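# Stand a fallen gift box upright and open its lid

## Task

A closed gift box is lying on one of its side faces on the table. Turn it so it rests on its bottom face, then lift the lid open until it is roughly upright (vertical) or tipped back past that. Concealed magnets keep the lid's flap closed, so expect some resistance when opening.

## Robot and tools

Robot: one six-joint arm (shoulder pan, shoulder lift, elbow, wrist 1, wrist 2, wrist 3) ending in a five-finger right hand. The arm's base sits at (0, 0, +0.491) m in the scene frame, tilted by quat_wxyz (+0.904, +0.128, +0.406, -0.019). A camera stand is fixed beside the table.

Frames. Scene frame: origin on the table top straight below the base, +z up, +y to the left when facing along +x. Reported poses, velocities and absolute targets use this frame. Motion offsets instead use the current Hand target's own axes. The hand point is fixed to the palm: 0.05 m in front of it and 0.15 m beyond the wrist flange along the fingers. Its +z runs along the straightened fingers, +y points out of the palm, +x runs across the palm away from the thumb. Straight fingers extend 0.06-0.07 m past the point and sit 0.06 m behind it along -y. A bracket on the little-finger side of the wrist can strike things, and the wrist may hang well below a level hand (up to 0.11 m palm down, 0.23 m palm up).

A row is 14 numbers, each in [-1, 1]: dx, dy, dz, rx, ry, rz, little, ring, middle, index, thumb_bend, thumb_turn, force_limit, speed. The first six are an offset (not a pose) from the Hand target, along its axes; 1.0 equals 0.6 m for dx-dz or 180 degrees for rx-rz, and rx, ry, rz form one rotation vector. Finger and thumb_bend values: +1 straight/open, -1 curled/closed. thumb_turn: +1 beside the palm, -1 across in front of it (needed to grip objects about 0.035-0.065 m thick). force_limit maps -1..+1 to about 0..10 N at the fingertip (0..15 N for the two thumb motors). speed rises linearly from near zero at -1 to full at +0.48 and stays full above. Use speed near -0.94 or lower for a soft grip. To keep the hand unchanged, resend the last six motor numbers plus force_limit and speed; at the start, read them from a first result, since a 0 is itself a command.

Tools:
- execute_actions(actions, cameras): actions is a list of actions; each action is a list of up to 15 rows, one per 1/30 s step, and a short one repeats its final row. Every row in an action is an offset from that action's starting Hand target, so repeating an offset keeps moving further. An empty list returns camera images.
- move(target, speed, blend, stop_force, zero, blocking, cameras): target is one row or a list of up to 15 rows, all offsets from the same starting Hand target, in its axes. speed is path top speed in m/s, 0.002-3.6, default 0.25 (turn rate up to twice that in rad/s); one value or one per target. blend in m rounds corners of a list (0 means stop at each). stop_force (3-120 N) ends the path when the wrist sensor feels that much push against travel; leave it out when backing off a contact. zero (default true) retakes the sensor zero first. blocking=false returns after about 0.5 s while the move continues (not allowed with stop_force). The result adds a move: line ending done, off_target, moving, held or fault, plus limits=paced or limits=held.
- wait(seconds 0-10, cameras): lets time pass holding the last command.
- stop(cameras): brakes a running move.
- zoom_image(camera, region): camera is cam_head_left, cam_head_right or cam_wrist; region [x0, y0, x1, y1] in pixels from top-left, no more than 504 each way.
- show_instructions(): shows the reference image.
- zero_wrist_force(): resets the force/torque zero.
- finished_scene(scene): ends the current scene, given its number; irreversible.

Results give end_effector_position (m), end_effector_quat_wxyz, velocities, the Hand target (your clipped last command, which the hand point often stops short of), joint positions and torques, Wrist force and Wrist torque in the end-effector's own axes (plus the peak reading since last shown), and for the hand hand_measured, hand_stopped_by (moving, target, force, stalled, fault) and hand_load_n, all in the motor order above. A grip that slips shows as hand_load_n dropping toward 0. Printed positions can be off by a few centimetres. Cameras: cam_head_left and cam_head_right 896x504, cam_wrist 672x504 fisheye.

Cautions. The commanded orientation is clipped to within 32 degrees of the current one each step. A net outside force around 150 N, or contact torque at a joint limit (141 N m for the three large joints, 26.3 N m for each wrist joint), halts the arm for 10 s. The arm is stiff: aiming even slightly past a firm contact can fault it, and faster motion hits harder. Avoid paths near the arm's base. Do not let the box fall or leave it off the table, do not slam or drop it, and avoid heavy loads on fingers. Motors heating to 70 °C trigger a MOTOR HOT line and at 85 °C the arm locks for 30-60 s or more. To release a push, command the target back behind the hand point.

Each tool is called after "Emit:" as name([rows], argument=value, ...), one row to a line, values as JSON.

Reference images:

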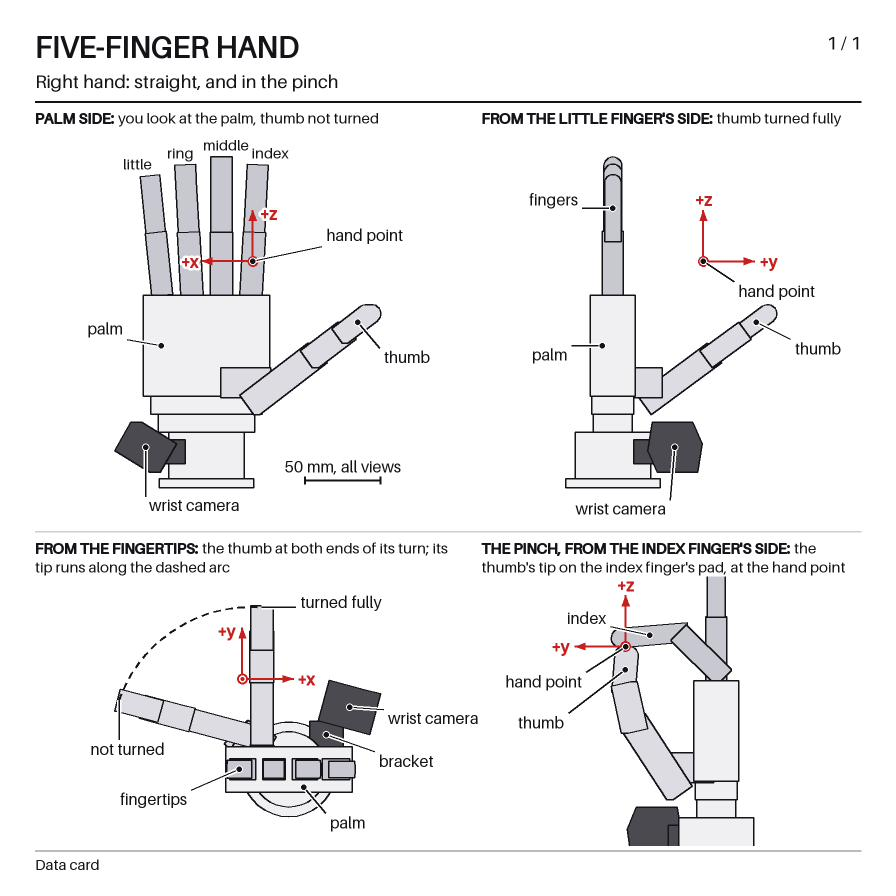

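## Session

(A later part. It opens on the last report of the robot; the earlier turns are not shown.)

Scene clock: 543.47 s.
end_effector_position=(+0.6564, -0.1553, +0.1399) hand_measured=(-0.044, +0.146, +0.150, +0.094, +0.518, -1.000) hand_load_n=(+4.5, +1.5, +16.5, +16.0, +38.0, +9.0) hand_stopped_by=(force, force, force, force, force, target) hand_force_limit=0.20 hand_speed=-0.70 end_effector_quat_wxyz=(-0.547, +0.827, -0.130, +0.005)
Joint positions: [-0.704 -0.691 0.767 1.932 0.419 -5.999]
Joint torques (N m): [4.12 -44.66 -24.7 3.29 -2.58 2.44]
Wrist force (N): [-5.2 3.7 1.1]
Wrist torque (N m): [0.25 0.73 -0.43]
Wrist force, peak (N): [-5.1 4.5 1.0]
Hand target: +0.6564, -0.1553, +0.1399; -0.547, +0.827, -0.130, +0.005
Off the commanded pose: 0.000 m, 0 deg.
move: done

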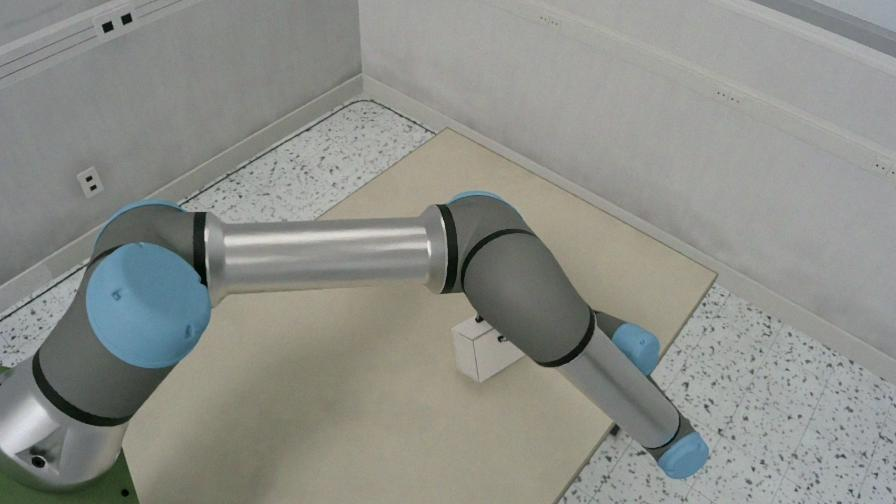

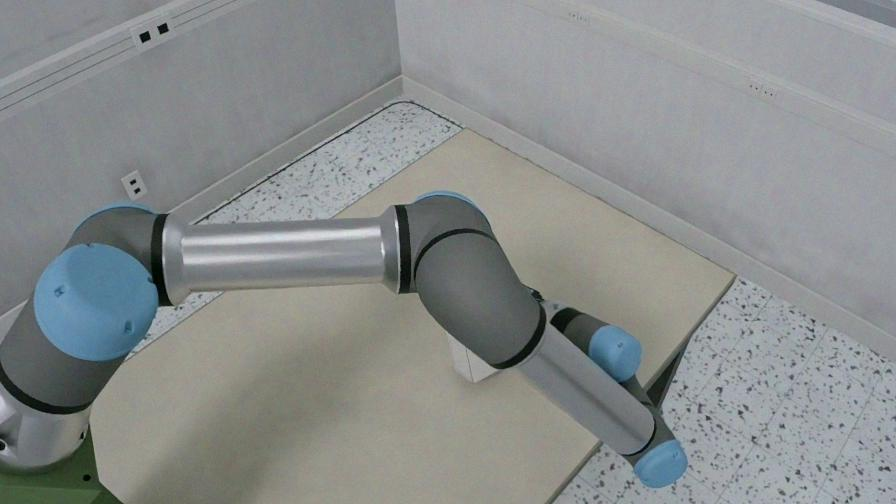

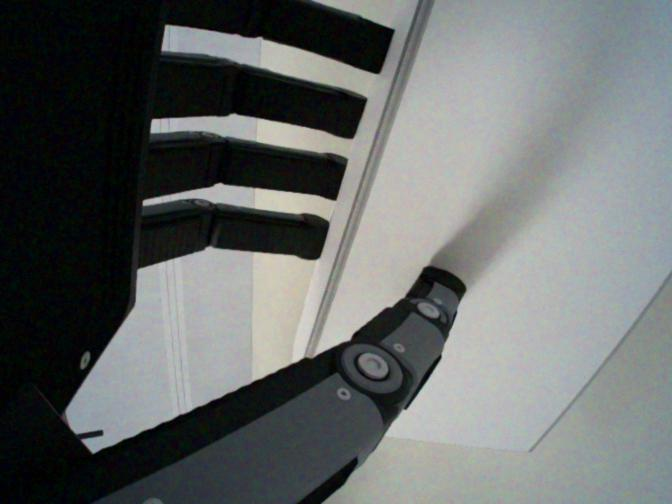

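Emit:
move(target=[0.0131,0.0908,0.04,0,0,0,-0.5,-0.5,-0.5,-0.5,-1,-1,0.2,-0.7], speed=0.02, stop_force=3, cameras=["cam_head_left"])

Emit:
zoom_image(camera="cam_head_left", region=[410, 260, 610, 420])

Scene clock: 549.37 s.
end_effector_position=(+0.6564, -0.1552, +0.1370) hand_measured=(-0.044, +0.146, +0.150, +0.094, +0.518, -1.000) hand_load_n=(+4.5, +1.0, +16.5, +15.0, +38.0, +9.0) hand_stopped_by=(force, force, force, force, force, target) hand_force_limit=0.20 hand_speed=-0.70 end_effector_quat_wxyz=(-0.547, +0.827, -0.130, +0.005)
Joint positions: [-0.702 -0.683 0.756 1.932 0.419 -5.996]
Joint torques (N m): [-14.77 -57.7 1.31 -0.26 2.14 -2.15]
Wrist force (N): [-4.7 2.0 0.2]
Wrist torque (N m): [0.30 0.82 -0.60]
Wrist force, peak (N): [-7.8 -3.6 -1.6]
Hand target: +0.6564, -0.1552, +0.1370; -0.547, +0.827, -0.130, +0.005 (not the last commanded pose)
Off the commanded pose: 0.057 m, 0 deg.
move: contact
Images, in order (width x height): cam_head_left 896x504.

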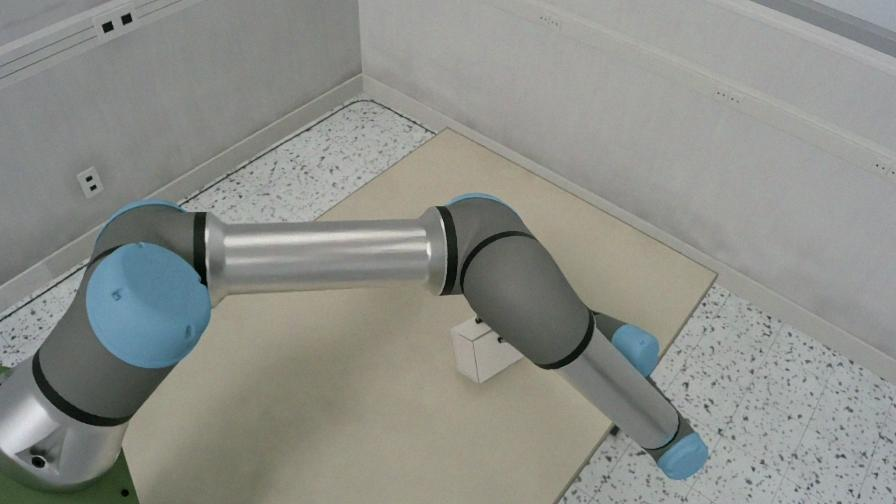

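Scaled by 2.520.

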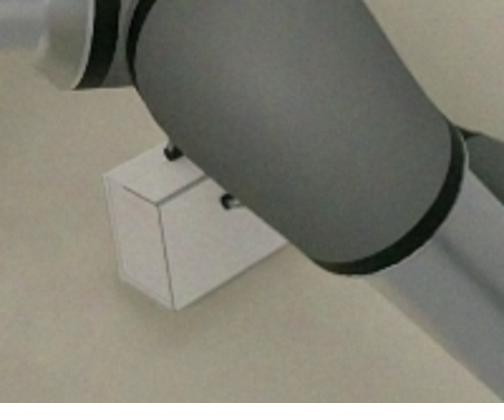

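Emit:
move(target=[-0.0066,-0.045,-0.02,0.11,0,-0.045,-0.5,-0.5,-0.5,-0.5,-1,-1,0.2,-0.7], cameras=["all"])

Emit:
zoom_image(camera="cam_head_left", region=[410, 260, 610, 420])

Scene clock: 557.40 s.
end_effector_position=(+0.6566, -0.1550, +0.1666) hand_measured=(-0.044, +0.146, +0.150, +0.094, +0.518, -1.000) hand_load_n=(+4.5, +1.0, +16.5, +15.5, +38.5, +9.5) hand_stopped_by=(force, force, force, force, force, target) hand_force_limit=0.20 hand_speed=-0.70 end_effector_quat_wxyz=(-0.590, +0.800, -0.105, +0.002)
Joint positions: [-0.72 -0.722 0.858 2.147 0.457 -6.284]
Joint torques (N m): [5.07 -46.92 -23.22 3.03 2.2 -2.31]
Wrist force (N): [-5.1 4.0 0.6]
Wrist torque (N m): [0.29 0.71 -0.34]
Wrist force, peak (N): [-5.0 4.4 1.0]
Hand target: +0.6563, -0.1553, +0.1668; -0.680, +0.727, -0.068, +0.066
Off the commanded pose: 0.000 m, 16 deg.
joint sent to its limit — joint 6 (wrist 3), lower limit. The joint targets are off in orientation, not in position.
move: off_target

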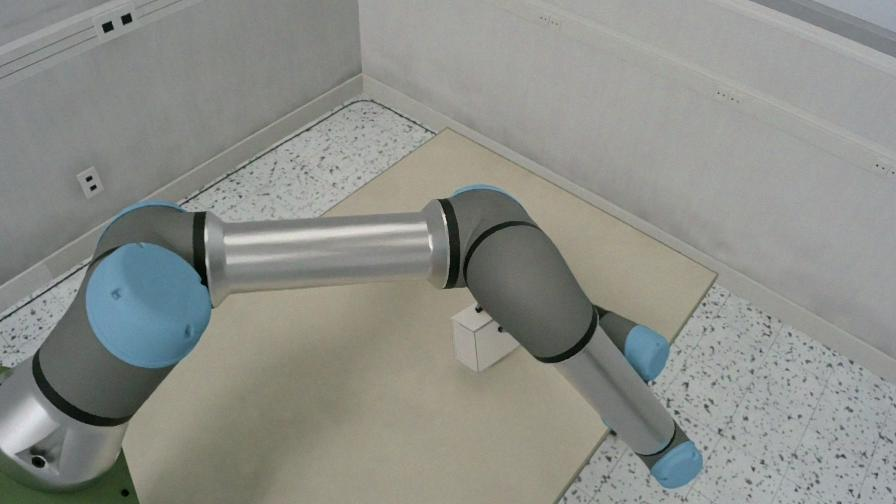

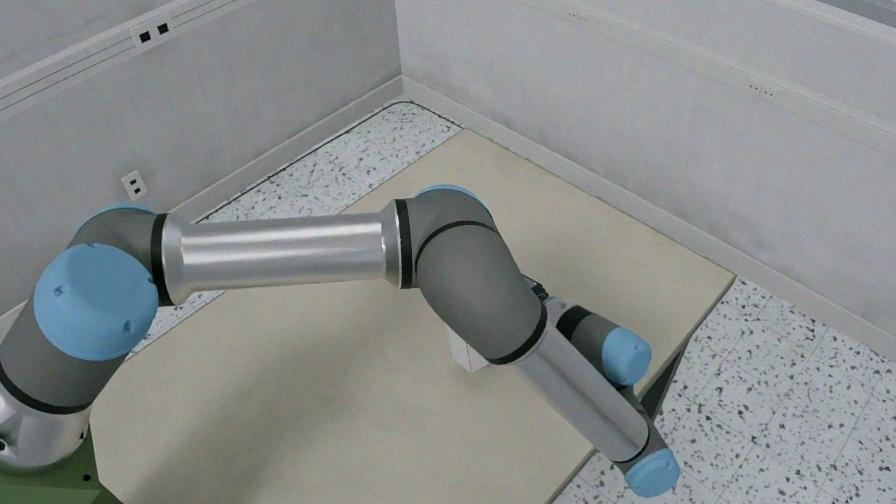

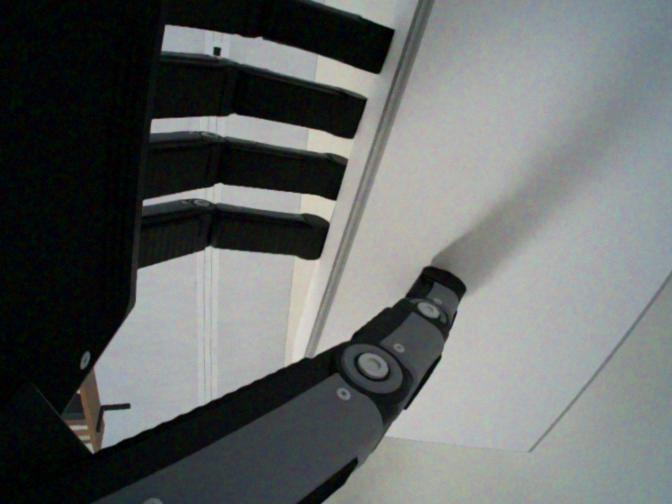

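Scaled by 2.520.

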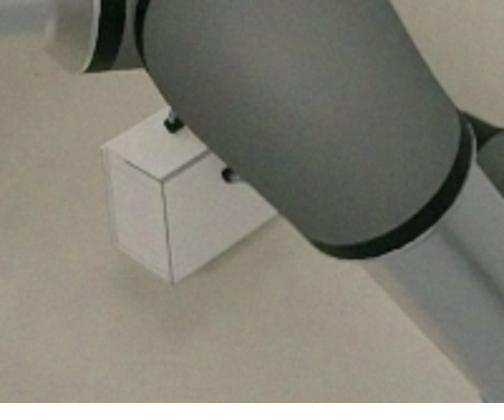

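Emit:
move(target=[0,0.033,0.002,-0.078,-0.013,0.038,-0.5,-0.5,-0.5,-0.5,-1,-1,0.2,-0.7])

Emit:
move(target=[0.012,0.0945,0.0302,0,0,0,-0.5,-0.5,-0.5,-0.5,-1,-1,0.2,-0.7], speed=0.02, stop_force=3, cameras=["cam_head_left"])

Scene clock: 565.00 s.
end_effector_position=(+0.6564, -0.1555, +0.1470) hand_measured=(-0.044, +0.146, +0.150, +0.094, +0.518, -1.000) hand_load_n=(+4.5, +1.5, +16.5, +15.5, +37.5, +9.5) hand_stopped_by=(force, force, force, force, force, target) hand_force_limit=0.20 hand_speed=-0.70 end_effector_quat_wxyz=(-0.590, +0.801, -0.105, +0.002)
Joint positions: [-0.71 -0.666 0.784 2.147 0.451 -6.264]
Joint torques (N m): [3.1 -44.13 -22 2.97 -2.02 2.63]
Wrist force (N): [-4.9 4.2 1.0]
Wrist torque (N m): [0.28 0.67 -0.42]
Wrist force, peak (N): [-5.3 4.1 0.7]
Hand target: +0.6564, -0.1555, +0.1469; -0.590, +0.801, -0.105, +0.002
Off the commanded pose: 0.000 m, 0 deg.
move: done

Scene clock: 566.97 s.
end_effector_position=(+0.6563, -0.1555, +0.1312) hand_measured=(-0.044, +0.146, +0.150, +0.094, +0.518, -1.000) hand_load_n=(+5.0, +1.5, +16.5, +15.0, +38.0, +9.0) hand_stopped_by=(force, force, force, force, force, target) hand_force_limit=0.20 hand_speed=-0.70 end_effector_quat_wxyz=(-0.590, +0.801, -0.105, +0.002)
Joint positions: [-0.703 -0.619 0.719 2.152 0.446 -6.25]
Joint torques (N m): [-13.2 -57.04 2.79 -0.82 2.62 -2.08]
Wrist force (N): [-4.4 1.7 0.5]
Wrist torque (N m): [0.24 0.75 -0.65]
Wrist force, peak (N): [-7.5 -5.3 -1.5]
Hand target: +0.6563, -0.1555, +0.1312; -0.590, +0.801, -0.105, +0.002 (not the last commanded pose)
Off the commanded pose: 0.044 m, 0 deg.
move: contact
Images, in order (width x height): cam_head_left 896x504.

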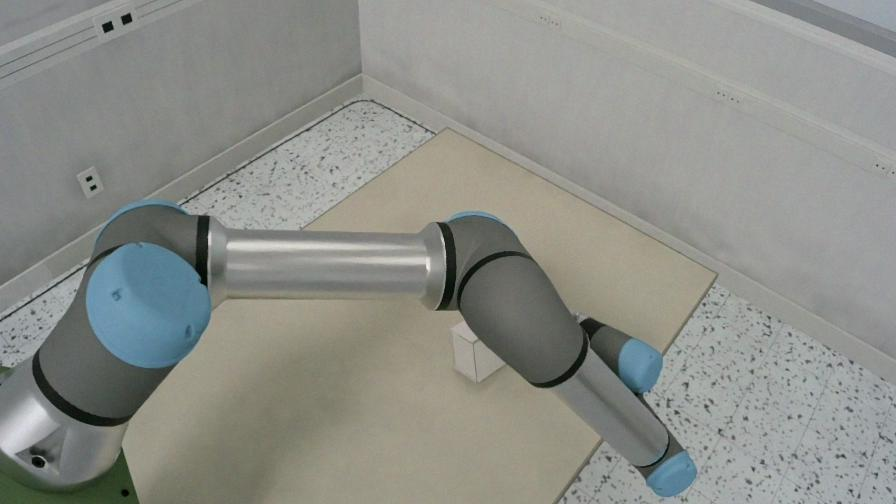

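Emit:
move(target=[0,0,0,0,0,0,-0.5,-0.5,-0.5,-0.5,1,-1,0.2,-0.5], cameras=["cam_wrist"])

Scene clock: 569.57 s.
end_effector_position=(+0.6563, -0.1555, +0.1312) hand_measured=(-0.044, +0.146, +0.150, +0.092, +1.000, -1.000) hand_load_n=(+0.0, +0.0, +0.0, +0.0, +0.0, +0.0) hand_stopped_by=(force, force, force, force, target, target) hand_force_limit=0.20 hand_speed=-0.50 end_effector_quat_wxyz=(-0.590, +0.801, -0.105, +0.002)
Joint positions: [-0.703 -0.619 0.719 2.152 0.446 -6.25]
Joint torques (N m): [-8.07 -55.1 -1.01 -0.16 0.91 -2.06]
Wrist force (N): [-5.1 2.1 0.5]
Wrist torque (N m): [0.22 0.69 -0.42]
Wrist force, peak (N): [-5.4 3.0 0.1]
Hand target: +0.6563, -0.1555, +0.1312; -0.590, +0.801, -0.105, +0.002
Off the commanded pose: 0.000 m, 0 deg.
move: done
Images, in order (width x height): cam_wrist 672x504.

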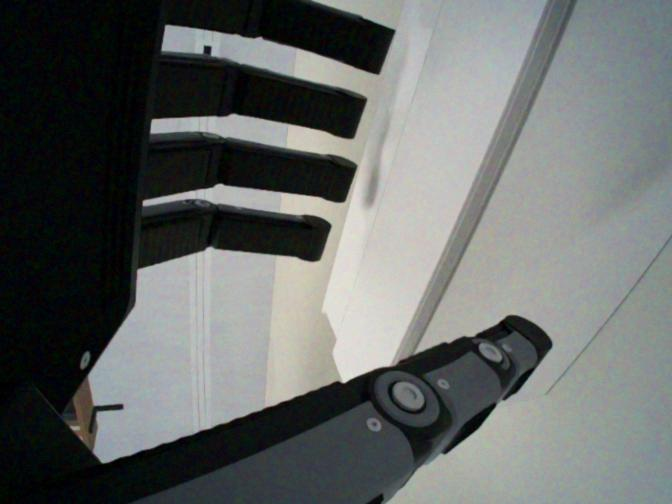

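Emit:
move([
  [-0.036,-0.28,-0.09,0,0,0,1,1,1,1,1,-1,0.2,0.0],
  [-0.036,-0.28,-0.09,-0.402,0,0,1,1,1,1,1,1,0.2,0.0],
], cameras=["all"], speed=0.35)

Emit:
zoom_image(camera="cam_head_left", region=[390, 230, 640, 430])

Scene clock: 581.90 s.
end_effector_position=(+0.6562, -0.1553, +0.3090) hand_measured=(+1.000, +1.000, +1.000, +1.000, +1.000, +1.000) hand_load_n=(+0.0, +0.0, +0.0, +0.0, +0.0, +0.0) hand_stopped_by=(target, target, target, target, target, target) hand_force_limit=0.20 hand_speed=0.00 end_effector_quat_wxyz=(-0.003, +0.994, -0.086, -0.061)
Joint positions: [-0.283 -1.328 1.096 1.041 1.594 -4.865]
Joint torques (N m): [18.44 -45.56 -26.07 1.66 1.36 2.42]
Wrist force (N): [-4.9 2.7 -0.7]
Wrist torque (N m): [0.44 0.77 -0.42]
Wrist force, peak (N): [-5.2 3.5 0.7]
Hand target: +0.6562, -0.1553, +0.3090; -0.003, +0.994, -0.086, -0.061
Off the commanded pose: 0.000 m, 0 deg.
move: done

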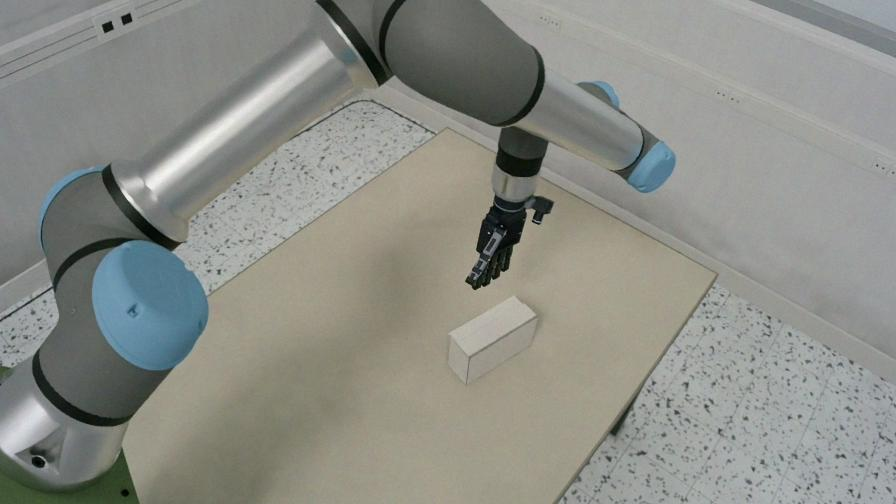

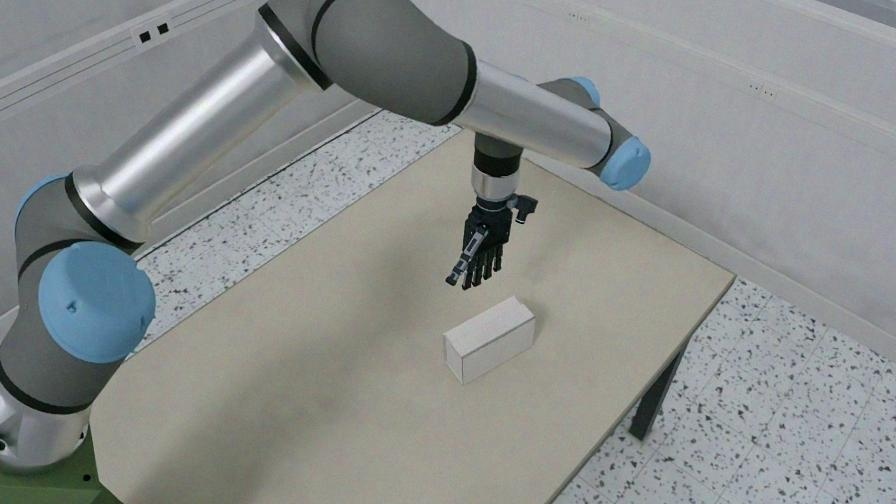

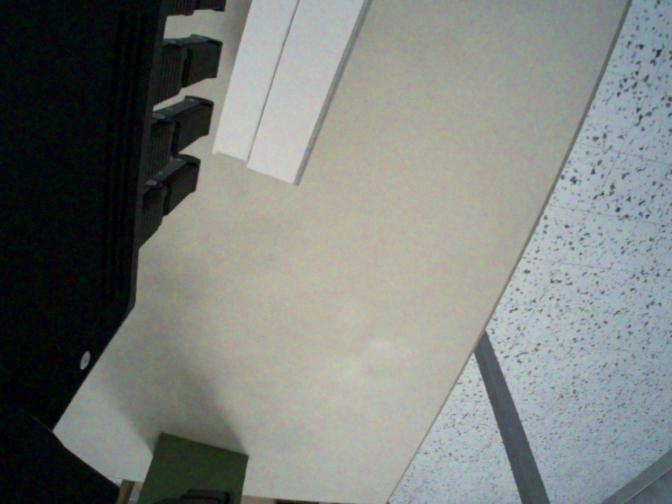

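Scaled by 2.016.

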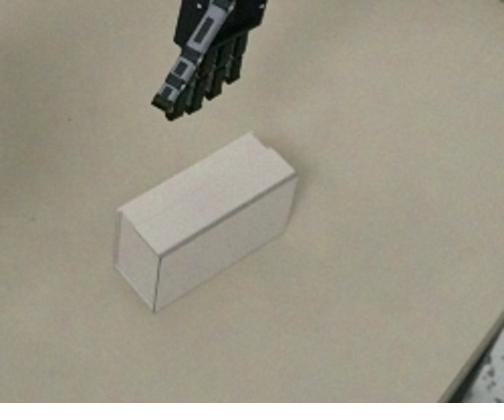

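Emit:
move(target=[0.01,0,0.08,0,0.039,0,1,1,1,1,1,1,0.2,0.0], cameras=["cam_wrist","cam_head_left","cam_head_right"])

Emit:
zoom_image(camera="cam_head_right", region=[390, 230, 640, 430])

Scene clock: 591.50 s.
end_effector_position=(+0.6564, -0.1555, +0.2606) hand_measured=(+1.000, +1.000, +1.000, +1.000, +1.000, +1.000) hand_load_n=(+0.0, +0.0, +0.0, +0.0, +0.0, +0.0) hand_stopped_by=(target, target, target, target, target, target) hand_force_limit=0.20 hand_speed=0.00 end_effector_quat_wxyz=(+0.002, +0.996, -0.086, +0.000)
Joint positions: [-0.295 -1.337 1.217 0.809 1.566 -4.874]
Joint torques (N m): [1.62 -57.99 0.32 0.91 -1.96 -2.47]
Wrist force (N): [-5.1 2.9 -1.0]
Wrist torque (N m): [0.47 0.81 -0.32]
Wrist force, peak (N): [-5.2 3.2 -0.5]
Hand target: +0.6564, -0.1555, +0.2606; +0.002, +0.996, -0.086, +0.000
Off the commanded pose: 0.000 m, 0 deg.
move: done

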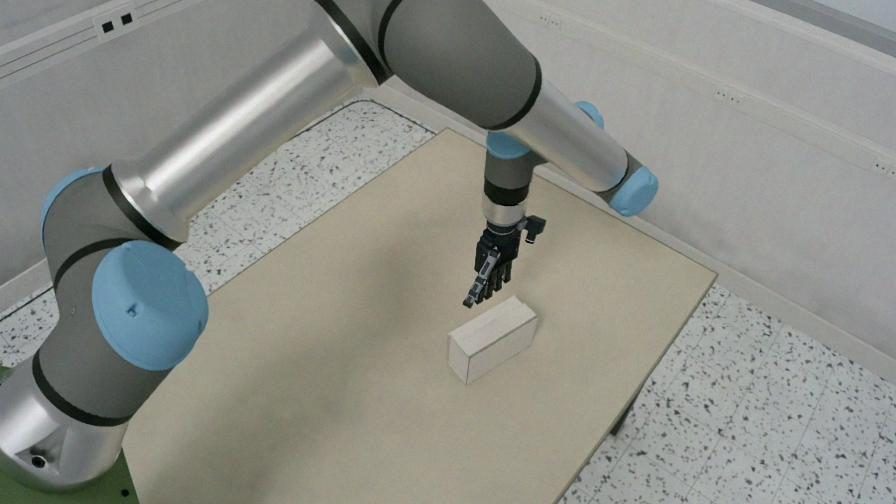

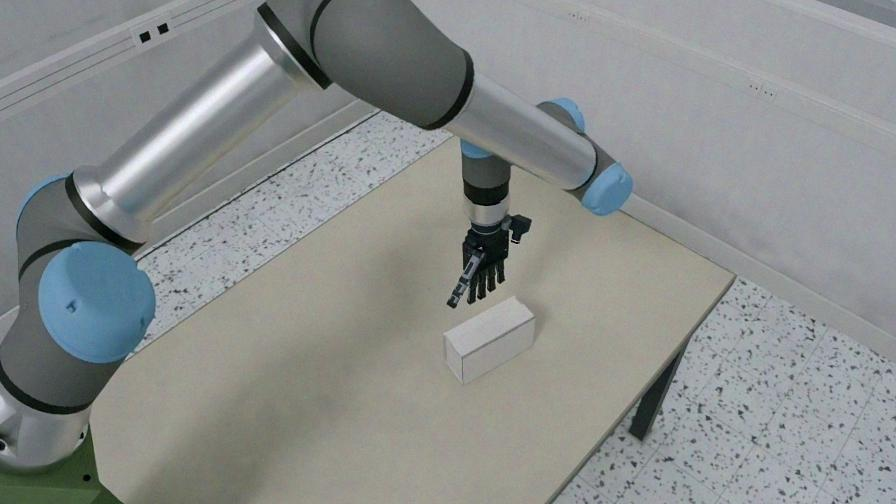

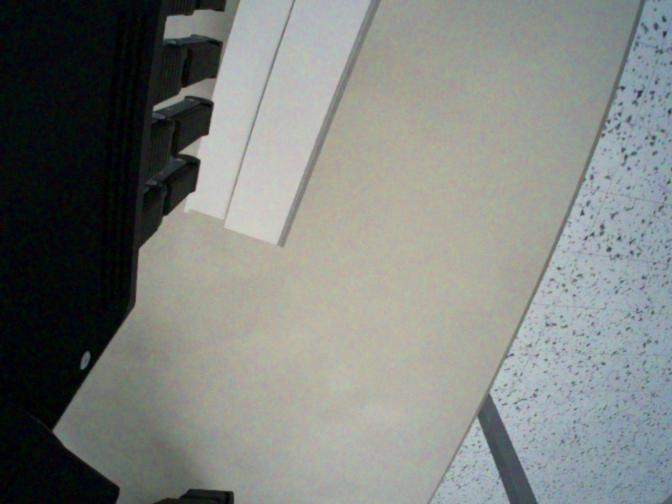

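Scaled by 2.016.

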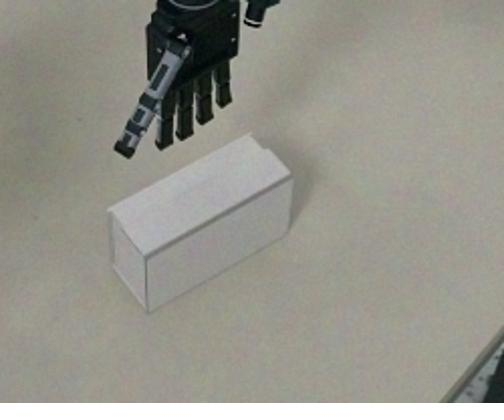

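Emit:
move(target=[0,-0.02,0.09,0,0.078,0,-1,0.9,1,1,1,1,0.2,0.0], cameras=["cam_head_left","cam_wrist"])

Emit:
zoom_image(camera="cam_wrist", region=[120, 0, 372, 252])

Emit:
zoom_image(camera="cam_head_left", region=[420, 230, 600, 400])

Scene clock: 613.90 s.
end_effector_position=(+0.6585, -0.1439, +0.2066) hand_measured=(-1.000, +0.900, +1.000, +1.000, +1.000, +1.000) hand_load_n=(+0.0, +0.0, +0.0, +0.0, +0.0, +0.0) hand_stopped_by=(target, target, target, target, target, target) hand_force_limit=0.20 hand_speed=0.00 end_effector_quat_wxyz=(+0.013, +0.989, -0.085, +0.122)
Joint positions: [-0.289 -1.385 1.453 0.378 1.532 -4.866]
Joint torques (N m): [3.43 -53.58 2.72 -0.02 -1.97 0.68]
Wrist force (N): [-4.2 3.1 -0.2]
Wrist torque (N m): [0.44 0.64 -0.34]
Wrist force, peak (N): [-5.2 3.0 -1.1]
Hand target: +0.6584, -0.1439, +0.2065; +0.013, +0.989, -0.085, +0.122
Off the commanded pose: 0.000 m, 0 deg.
move: done
Images, in order (width x height): cam_head_left 896x504, cam_wrist 672x504.

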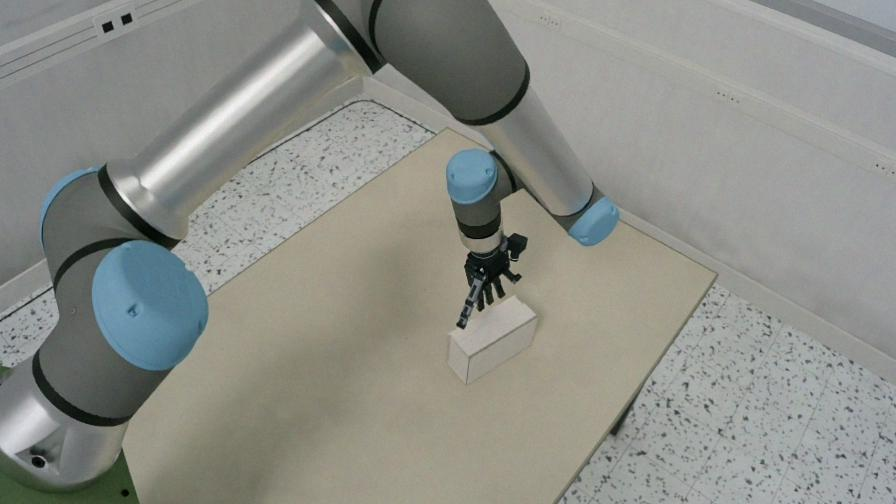

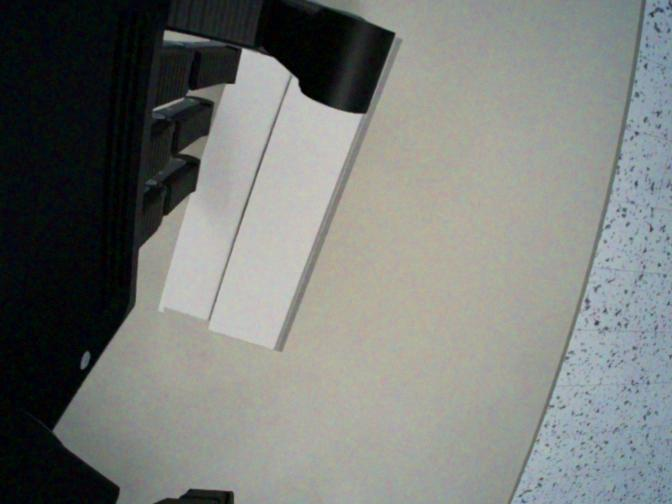

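Scaled by 2.000 from the camera's 672x504 image, which has a finer 960x720 frame.

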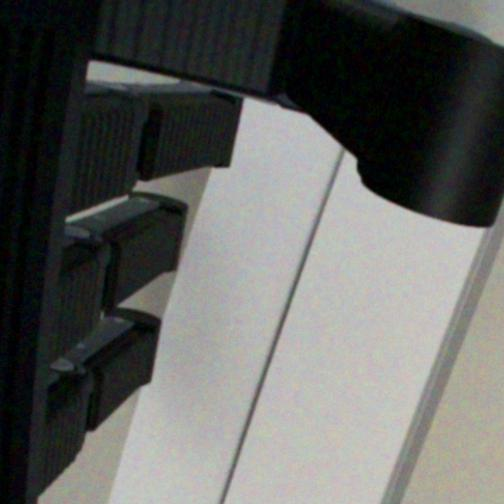

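Scaled by 2.800.

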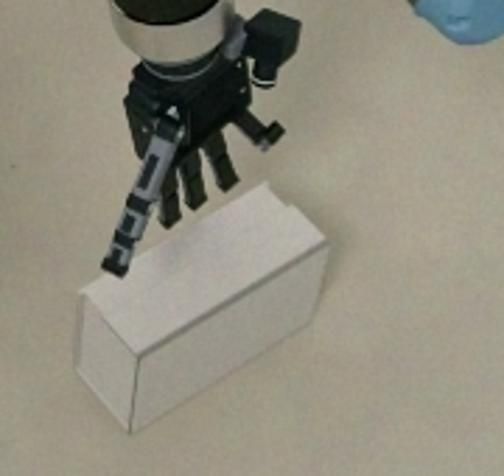

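Emit:
move(target=[-0.0122,0.008,0.0486,0,0,0,-1,0.9,1,1,1,1,0.2,0.0], speed=0.02, stop_force=4, cameras=["cam_head_left","cam_wrist"])

Emit:
zoom_image(camera="cam_wrist", region=[120, 0, 372, 252])

Emit:
zoom_image(camera="cam_head_left", region=[430, 270, 550, 390])

Scene clock: 626.47 s.
end_effector_position=(+0.6579, -0.1470, +0.1876) hand_measured=(-1.000, +0.900, +1.000, +1.000, +1.000, +1.000) hand_load_n=(+0.0, +0.0, +0.0, +0.5, +0.0, +0.0) hand_stopped_by=(target, target, target, target, target, target) hand_force_limit=0.20 hand_speed=0.00 end_effector_quat_wxyz=(+0.013, +0.989, -0.085, +0.122)
Joint positions: [-0.296 -1.349 1.44 0.356 1.526 -4.869]
Joint torques (N m): [18.24 -53.29 3.33 3.78 2.07 2.3]
Wrist force (N): [-3.1 2.6 -3.8]
Wrist torque (N m): [0.70 0.74 -0.17]
Wrist force, peak (N): [-1.5 1.1 -17.1]
Hand target: +0.6579, -0.1470, +0.1876; +0.013, +0.989, -0.085, +0.122 (not the last commanded pose)
Off the commanded pose: 0.011 m, 0 deg.
move: contact
Images, in order (width x height): cam_head_left 896x504, cam_wrist 672x504.

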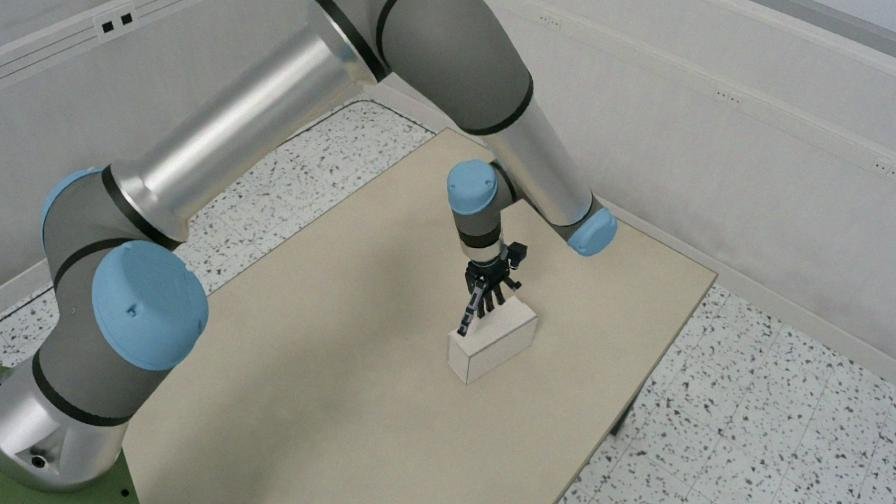

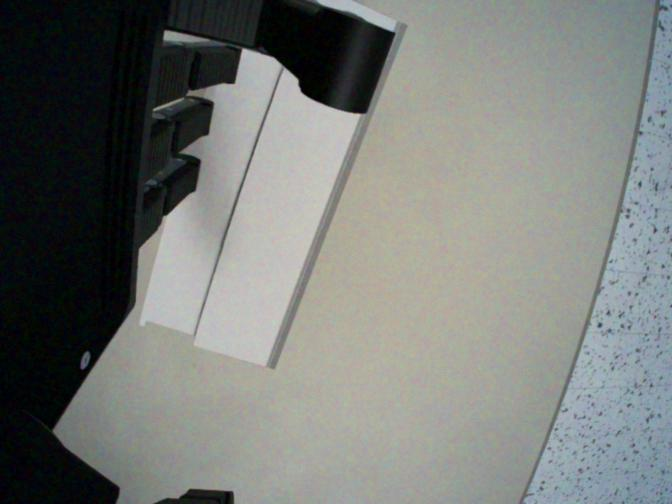

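Scaled by 2.000 from the camera's 672x504 image, which has a finer 960x720 frame.

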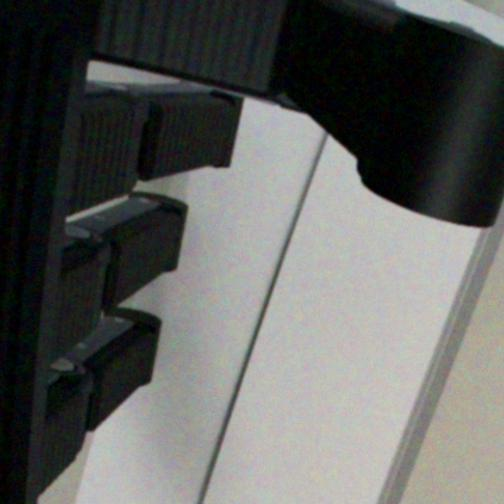

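Scaled by 4.200.

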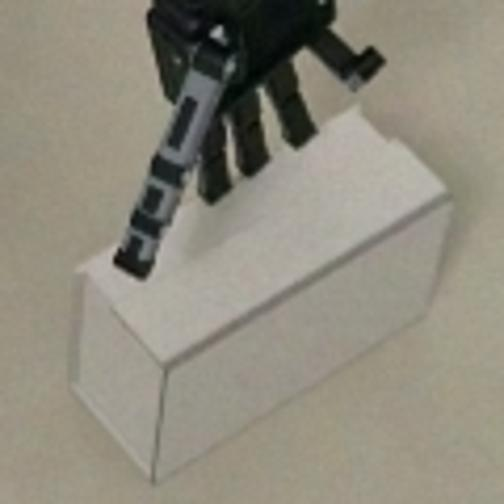

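Emit:
move(target=[-0.0008,0,0.0032,0,0,0,-1,0.9,0.5,1,1,1,1,-0.5], speed=0.02, cameras=["cam_head_left","cam_wrist"])

Emit:
zoom_image(camera="cam_wrist", region=[120, 0, 372, 252])

Emit:
zoom_image(camera="cam_head_left", region=[430, 270, 550, 390])

Scene clock: 635.03 s.
end_effector_position=(+0.6579, -0.1470, +0.1857) hand_measured=(-1.000, +0.900, +0.500, +1.000, +1.000, +1.000) hand_load_n=(+0.0, +0.0, +0.0, +0.0, +0.0, +0.0) hand_stopped_by=(target, target, target, target, target, target) hand_force_limit=1.00 hand_speed=-0.50 end_effector_quat_wxyz=(+0.013, +0.989, -0.085, +0.122)
Joint positions: [-0.296 -1.346 1.438 0.354 1.526 -4.869]
Joint torques (N m): [13.24 -19.97 -16.88 -3.83 1.04 2.37]
Wrist force (N): [2.8 2.0 -43.6]
Wrist torque (N m): [3.08 0.79 0.18]
Wrist force, peak (N): [2.8 2.0 -43.6]
Hand target: +0.6579, -0.1470, +0.1856; +0.013, +0.989, -0.085, +0.122
Off the commanded pose: 0.000 m, 0 deg.
move: done
Images, in order (width x height): cam_head_left 896x504, cam_wrist 672x504.

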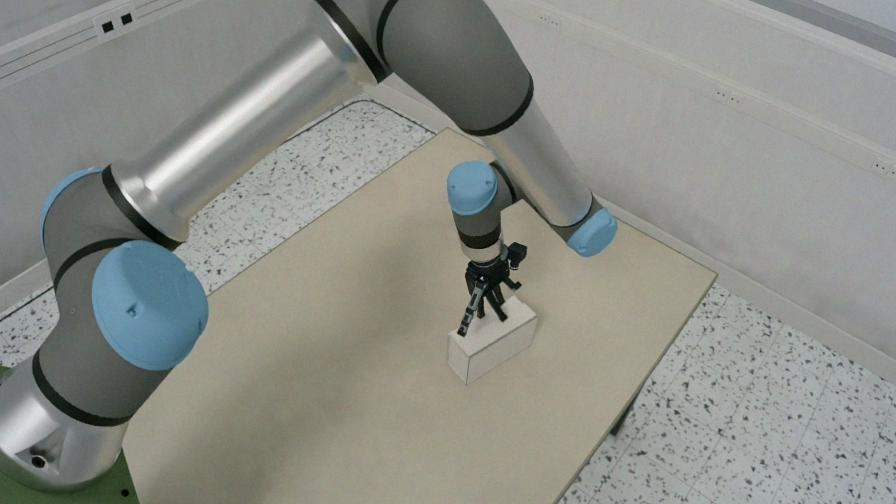

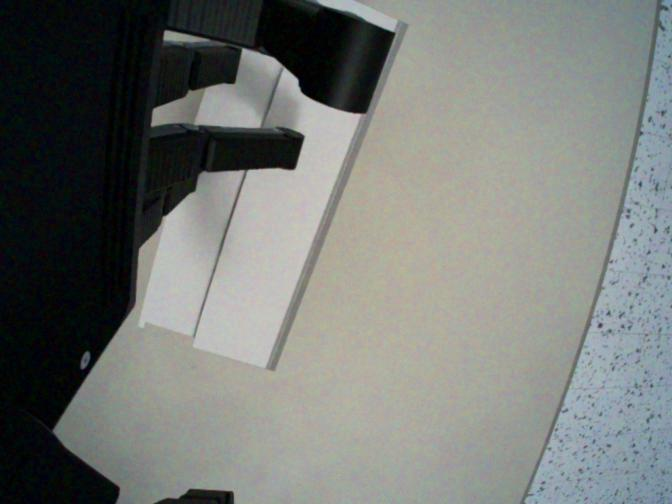

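Scaled by 2.000 from the camera's 672x504 image, which has a finer 960x720 frame.

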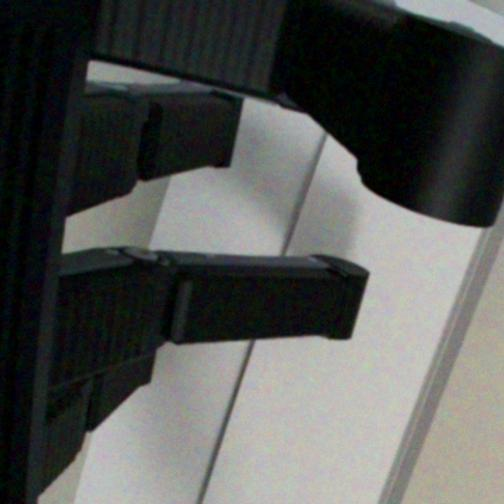

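Scaled by 4.200.

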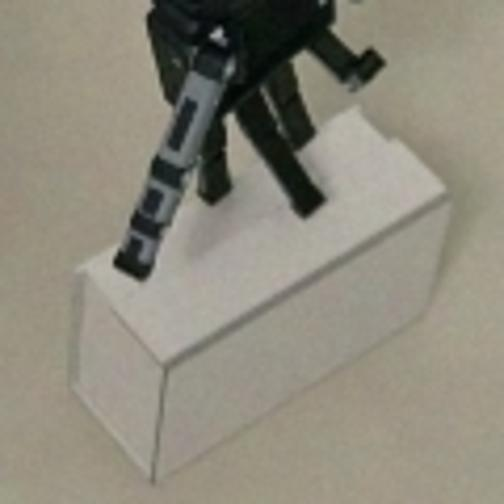

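Emit:
move([
  [0.005,0,-0.02,0,0,0,-1,0.9,1,1,1,1,1,-0.5],
  [0.005,0,-0.02,0,-0.036,0,-1,0.9,0.85,1,1,1,1,-0.5],
])

Emit:
move(target=[-0.0055,0,0.04,0,0,0,-1,0.9,0.85,1,1,1,1,-0.5], speed=0.02, stop_force=3, cameras=["cam_head_left","cam_wrist"])

Emit:
zoom_image(camera="cam_wrist", region=[120, 0, 372, 252])

Emit:
zoom_image(camera="cam_head_left", region=[430, 270, 550, 390])

Scene clock: 644.33 s.
end_effector_position=(+0.6579, -0.1469, +0.1979) hand_measured=(-1.000, +0.900, +0.850, +1.000, +1.000, +1.000) hand_load_n=(+0.0, +0.0, +0.0, +0.0, +0.0, +0.0) hand_stopped_by=(target, target, target, target, target, target) hand_force_limit=1.00 hand_speed=-0.50 end_effector_quat_wxyz=(+0.008, +0.994, -0.086, +0.066)
Joint positions: [-0.286 -1.306 1.324 0.54 1.552 -4.867]
Joint torques (N m): [19.21 -42.44 -23.65 4.28 1.62 2.52]
Wrist force (N): [-4.7 2.9 -0.8]
Wrist torque (N m): [0.46 0.75 -0.38]
Wrist force, peak (N): [3.9 1.8 -48.6]
Hand target: +0.6579, -0.1469, +0.1979; +0.008, +0.994, -0.086, +0.066
Off the commanded pose: 0.000 m, 0 deg.
move: done

Scene clock: 645.83 s.
end_effector_position=(+0.6579, -0.1469, +0.1896) hand_measured=(-1.000, +0.900, +0.850, +1.000, +1.000, +1.000) hand_load_n=(+0.0, +0.0, -0.5, +0.0, +0.0, +0.0) hand_stopped_by=(target, target, target, target, target, target) hand_force_limit=1.00 hand_speed=-0.50 end_effector_quat_wxyz=(+0.008, +0.994, -0.086, +0.066)
Joint positions: [-0.286 -1.29 1.317 0.531 1.552 -4.867]
Joint torques (N m): [11.13 -54.83 4.73 3.58 -0.9 1.24]
Wrist force (N): [-4.5 2.9 -3.8]
Wrist torque (N m): [0.62 0.84 -0.38]
Wrist force, peak (N): [-3.3 1.3 -15.2]
Hand target: +0.6579, -0.1469, +0.1896; +0.008, +0.994, -0.086, +0.066 (not the last commanded pose)
Off the commanded pose: 0.016 m, 0 deg.
move: contact
Images, in order (width x height): cam_head_left 896x504, cam_wrist 672x504.

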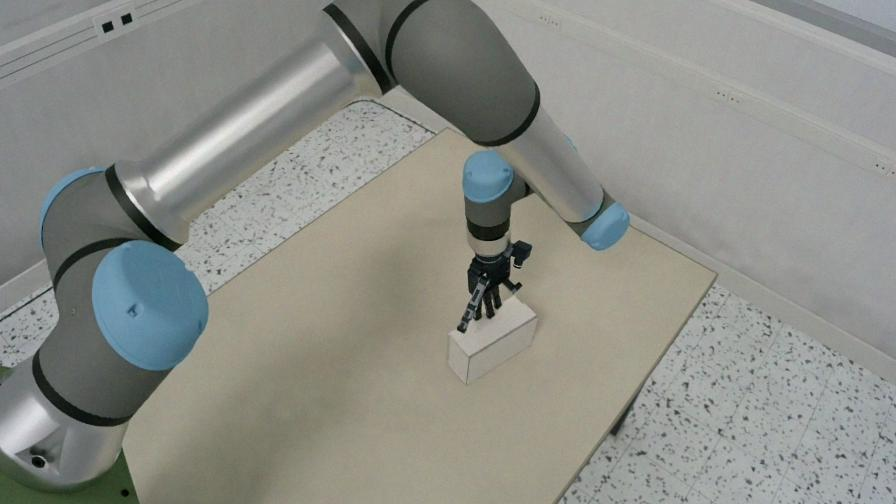

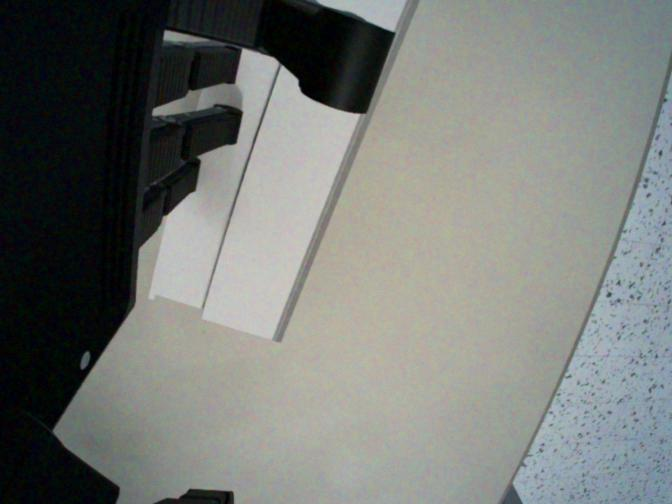

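Scaled by 2.000 from the camera's 672x504 image, which has a finer 960x720 frame.

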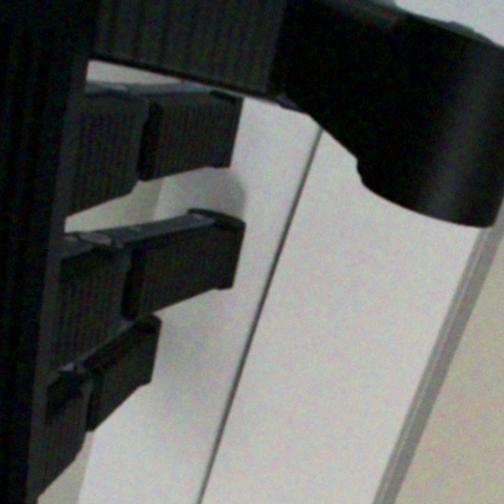

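Scaled by 4.200.

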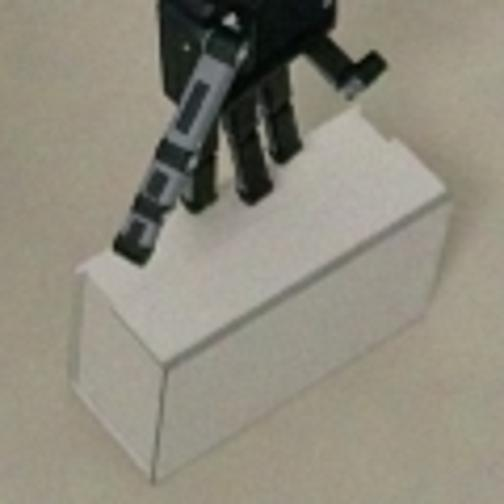

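Emit:
move(target=[0,0,0.0008,0,0,0,-1,0.9,0.65,1,1,1,1,-0.7], speed=0.02, cameras=["cam_wrist"])

Emit:
zoom_image(camera="cam_wrist", region=[120, 0, 372, 252])

Scene clock: 649.77 s.
end_effector_position=(+0.6579, -0.1469, +0.1891) hand_measured=(-1.000, +0.900, +0.650, +1.000, +1.000, +1.000) hand_load_n=(+0.0, +0.0, +0.0, +0.0, +0.0, +0.0) hand_stopped_by=(target, target, target, target, target, target) hand_force_limit=1.00 hand_speed=-0.70 end_effector_quat_wxyz=(+0.008, +0.994, -0.086, +0.066)
Joint positions: [-0.286 -1.289 1.316 0.531 1.552 -4.867]
Joint torques (N m): [13.01 -43.62 -23.22 0.44 -0.5 1.41]
Wrist force (N): [-4.5 2.7 -0.9]
Wrist torque (N m): [0.44 0.72 -0.38]
Wrist force, peak (N): [-4.3 3.0 -4.0]
Hand target: +0.6579, -0.1469, +0.1891; +0.008, +0.994, -0.086, +0.066
Off the commanded pose: 0.000 m, 0 deg.
move: done
Images, in order (width x height): cam_wrist 672x504.

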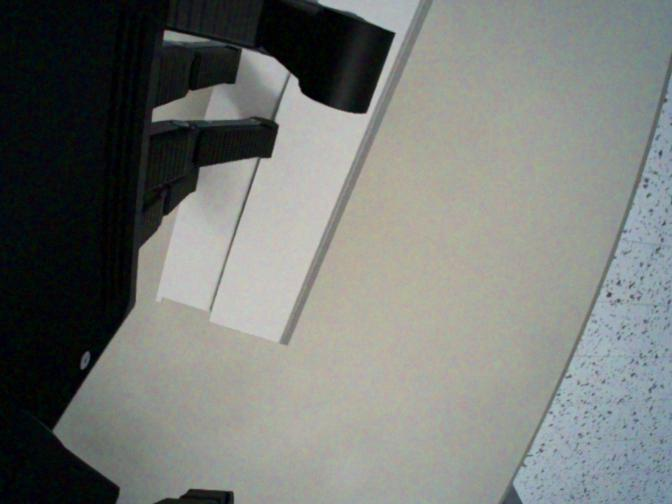

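Scaled by 2.000 from the camera's 672x504 image, which has a finer 960x720 frame.

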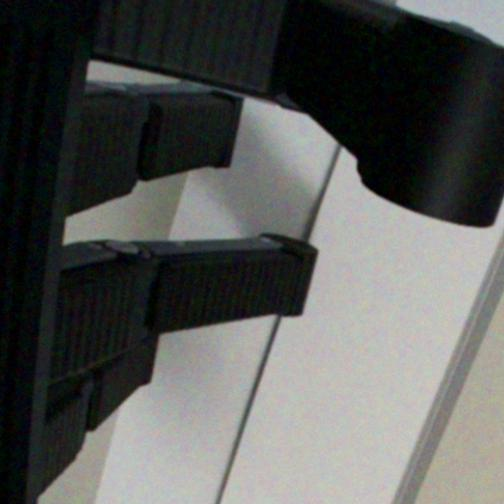

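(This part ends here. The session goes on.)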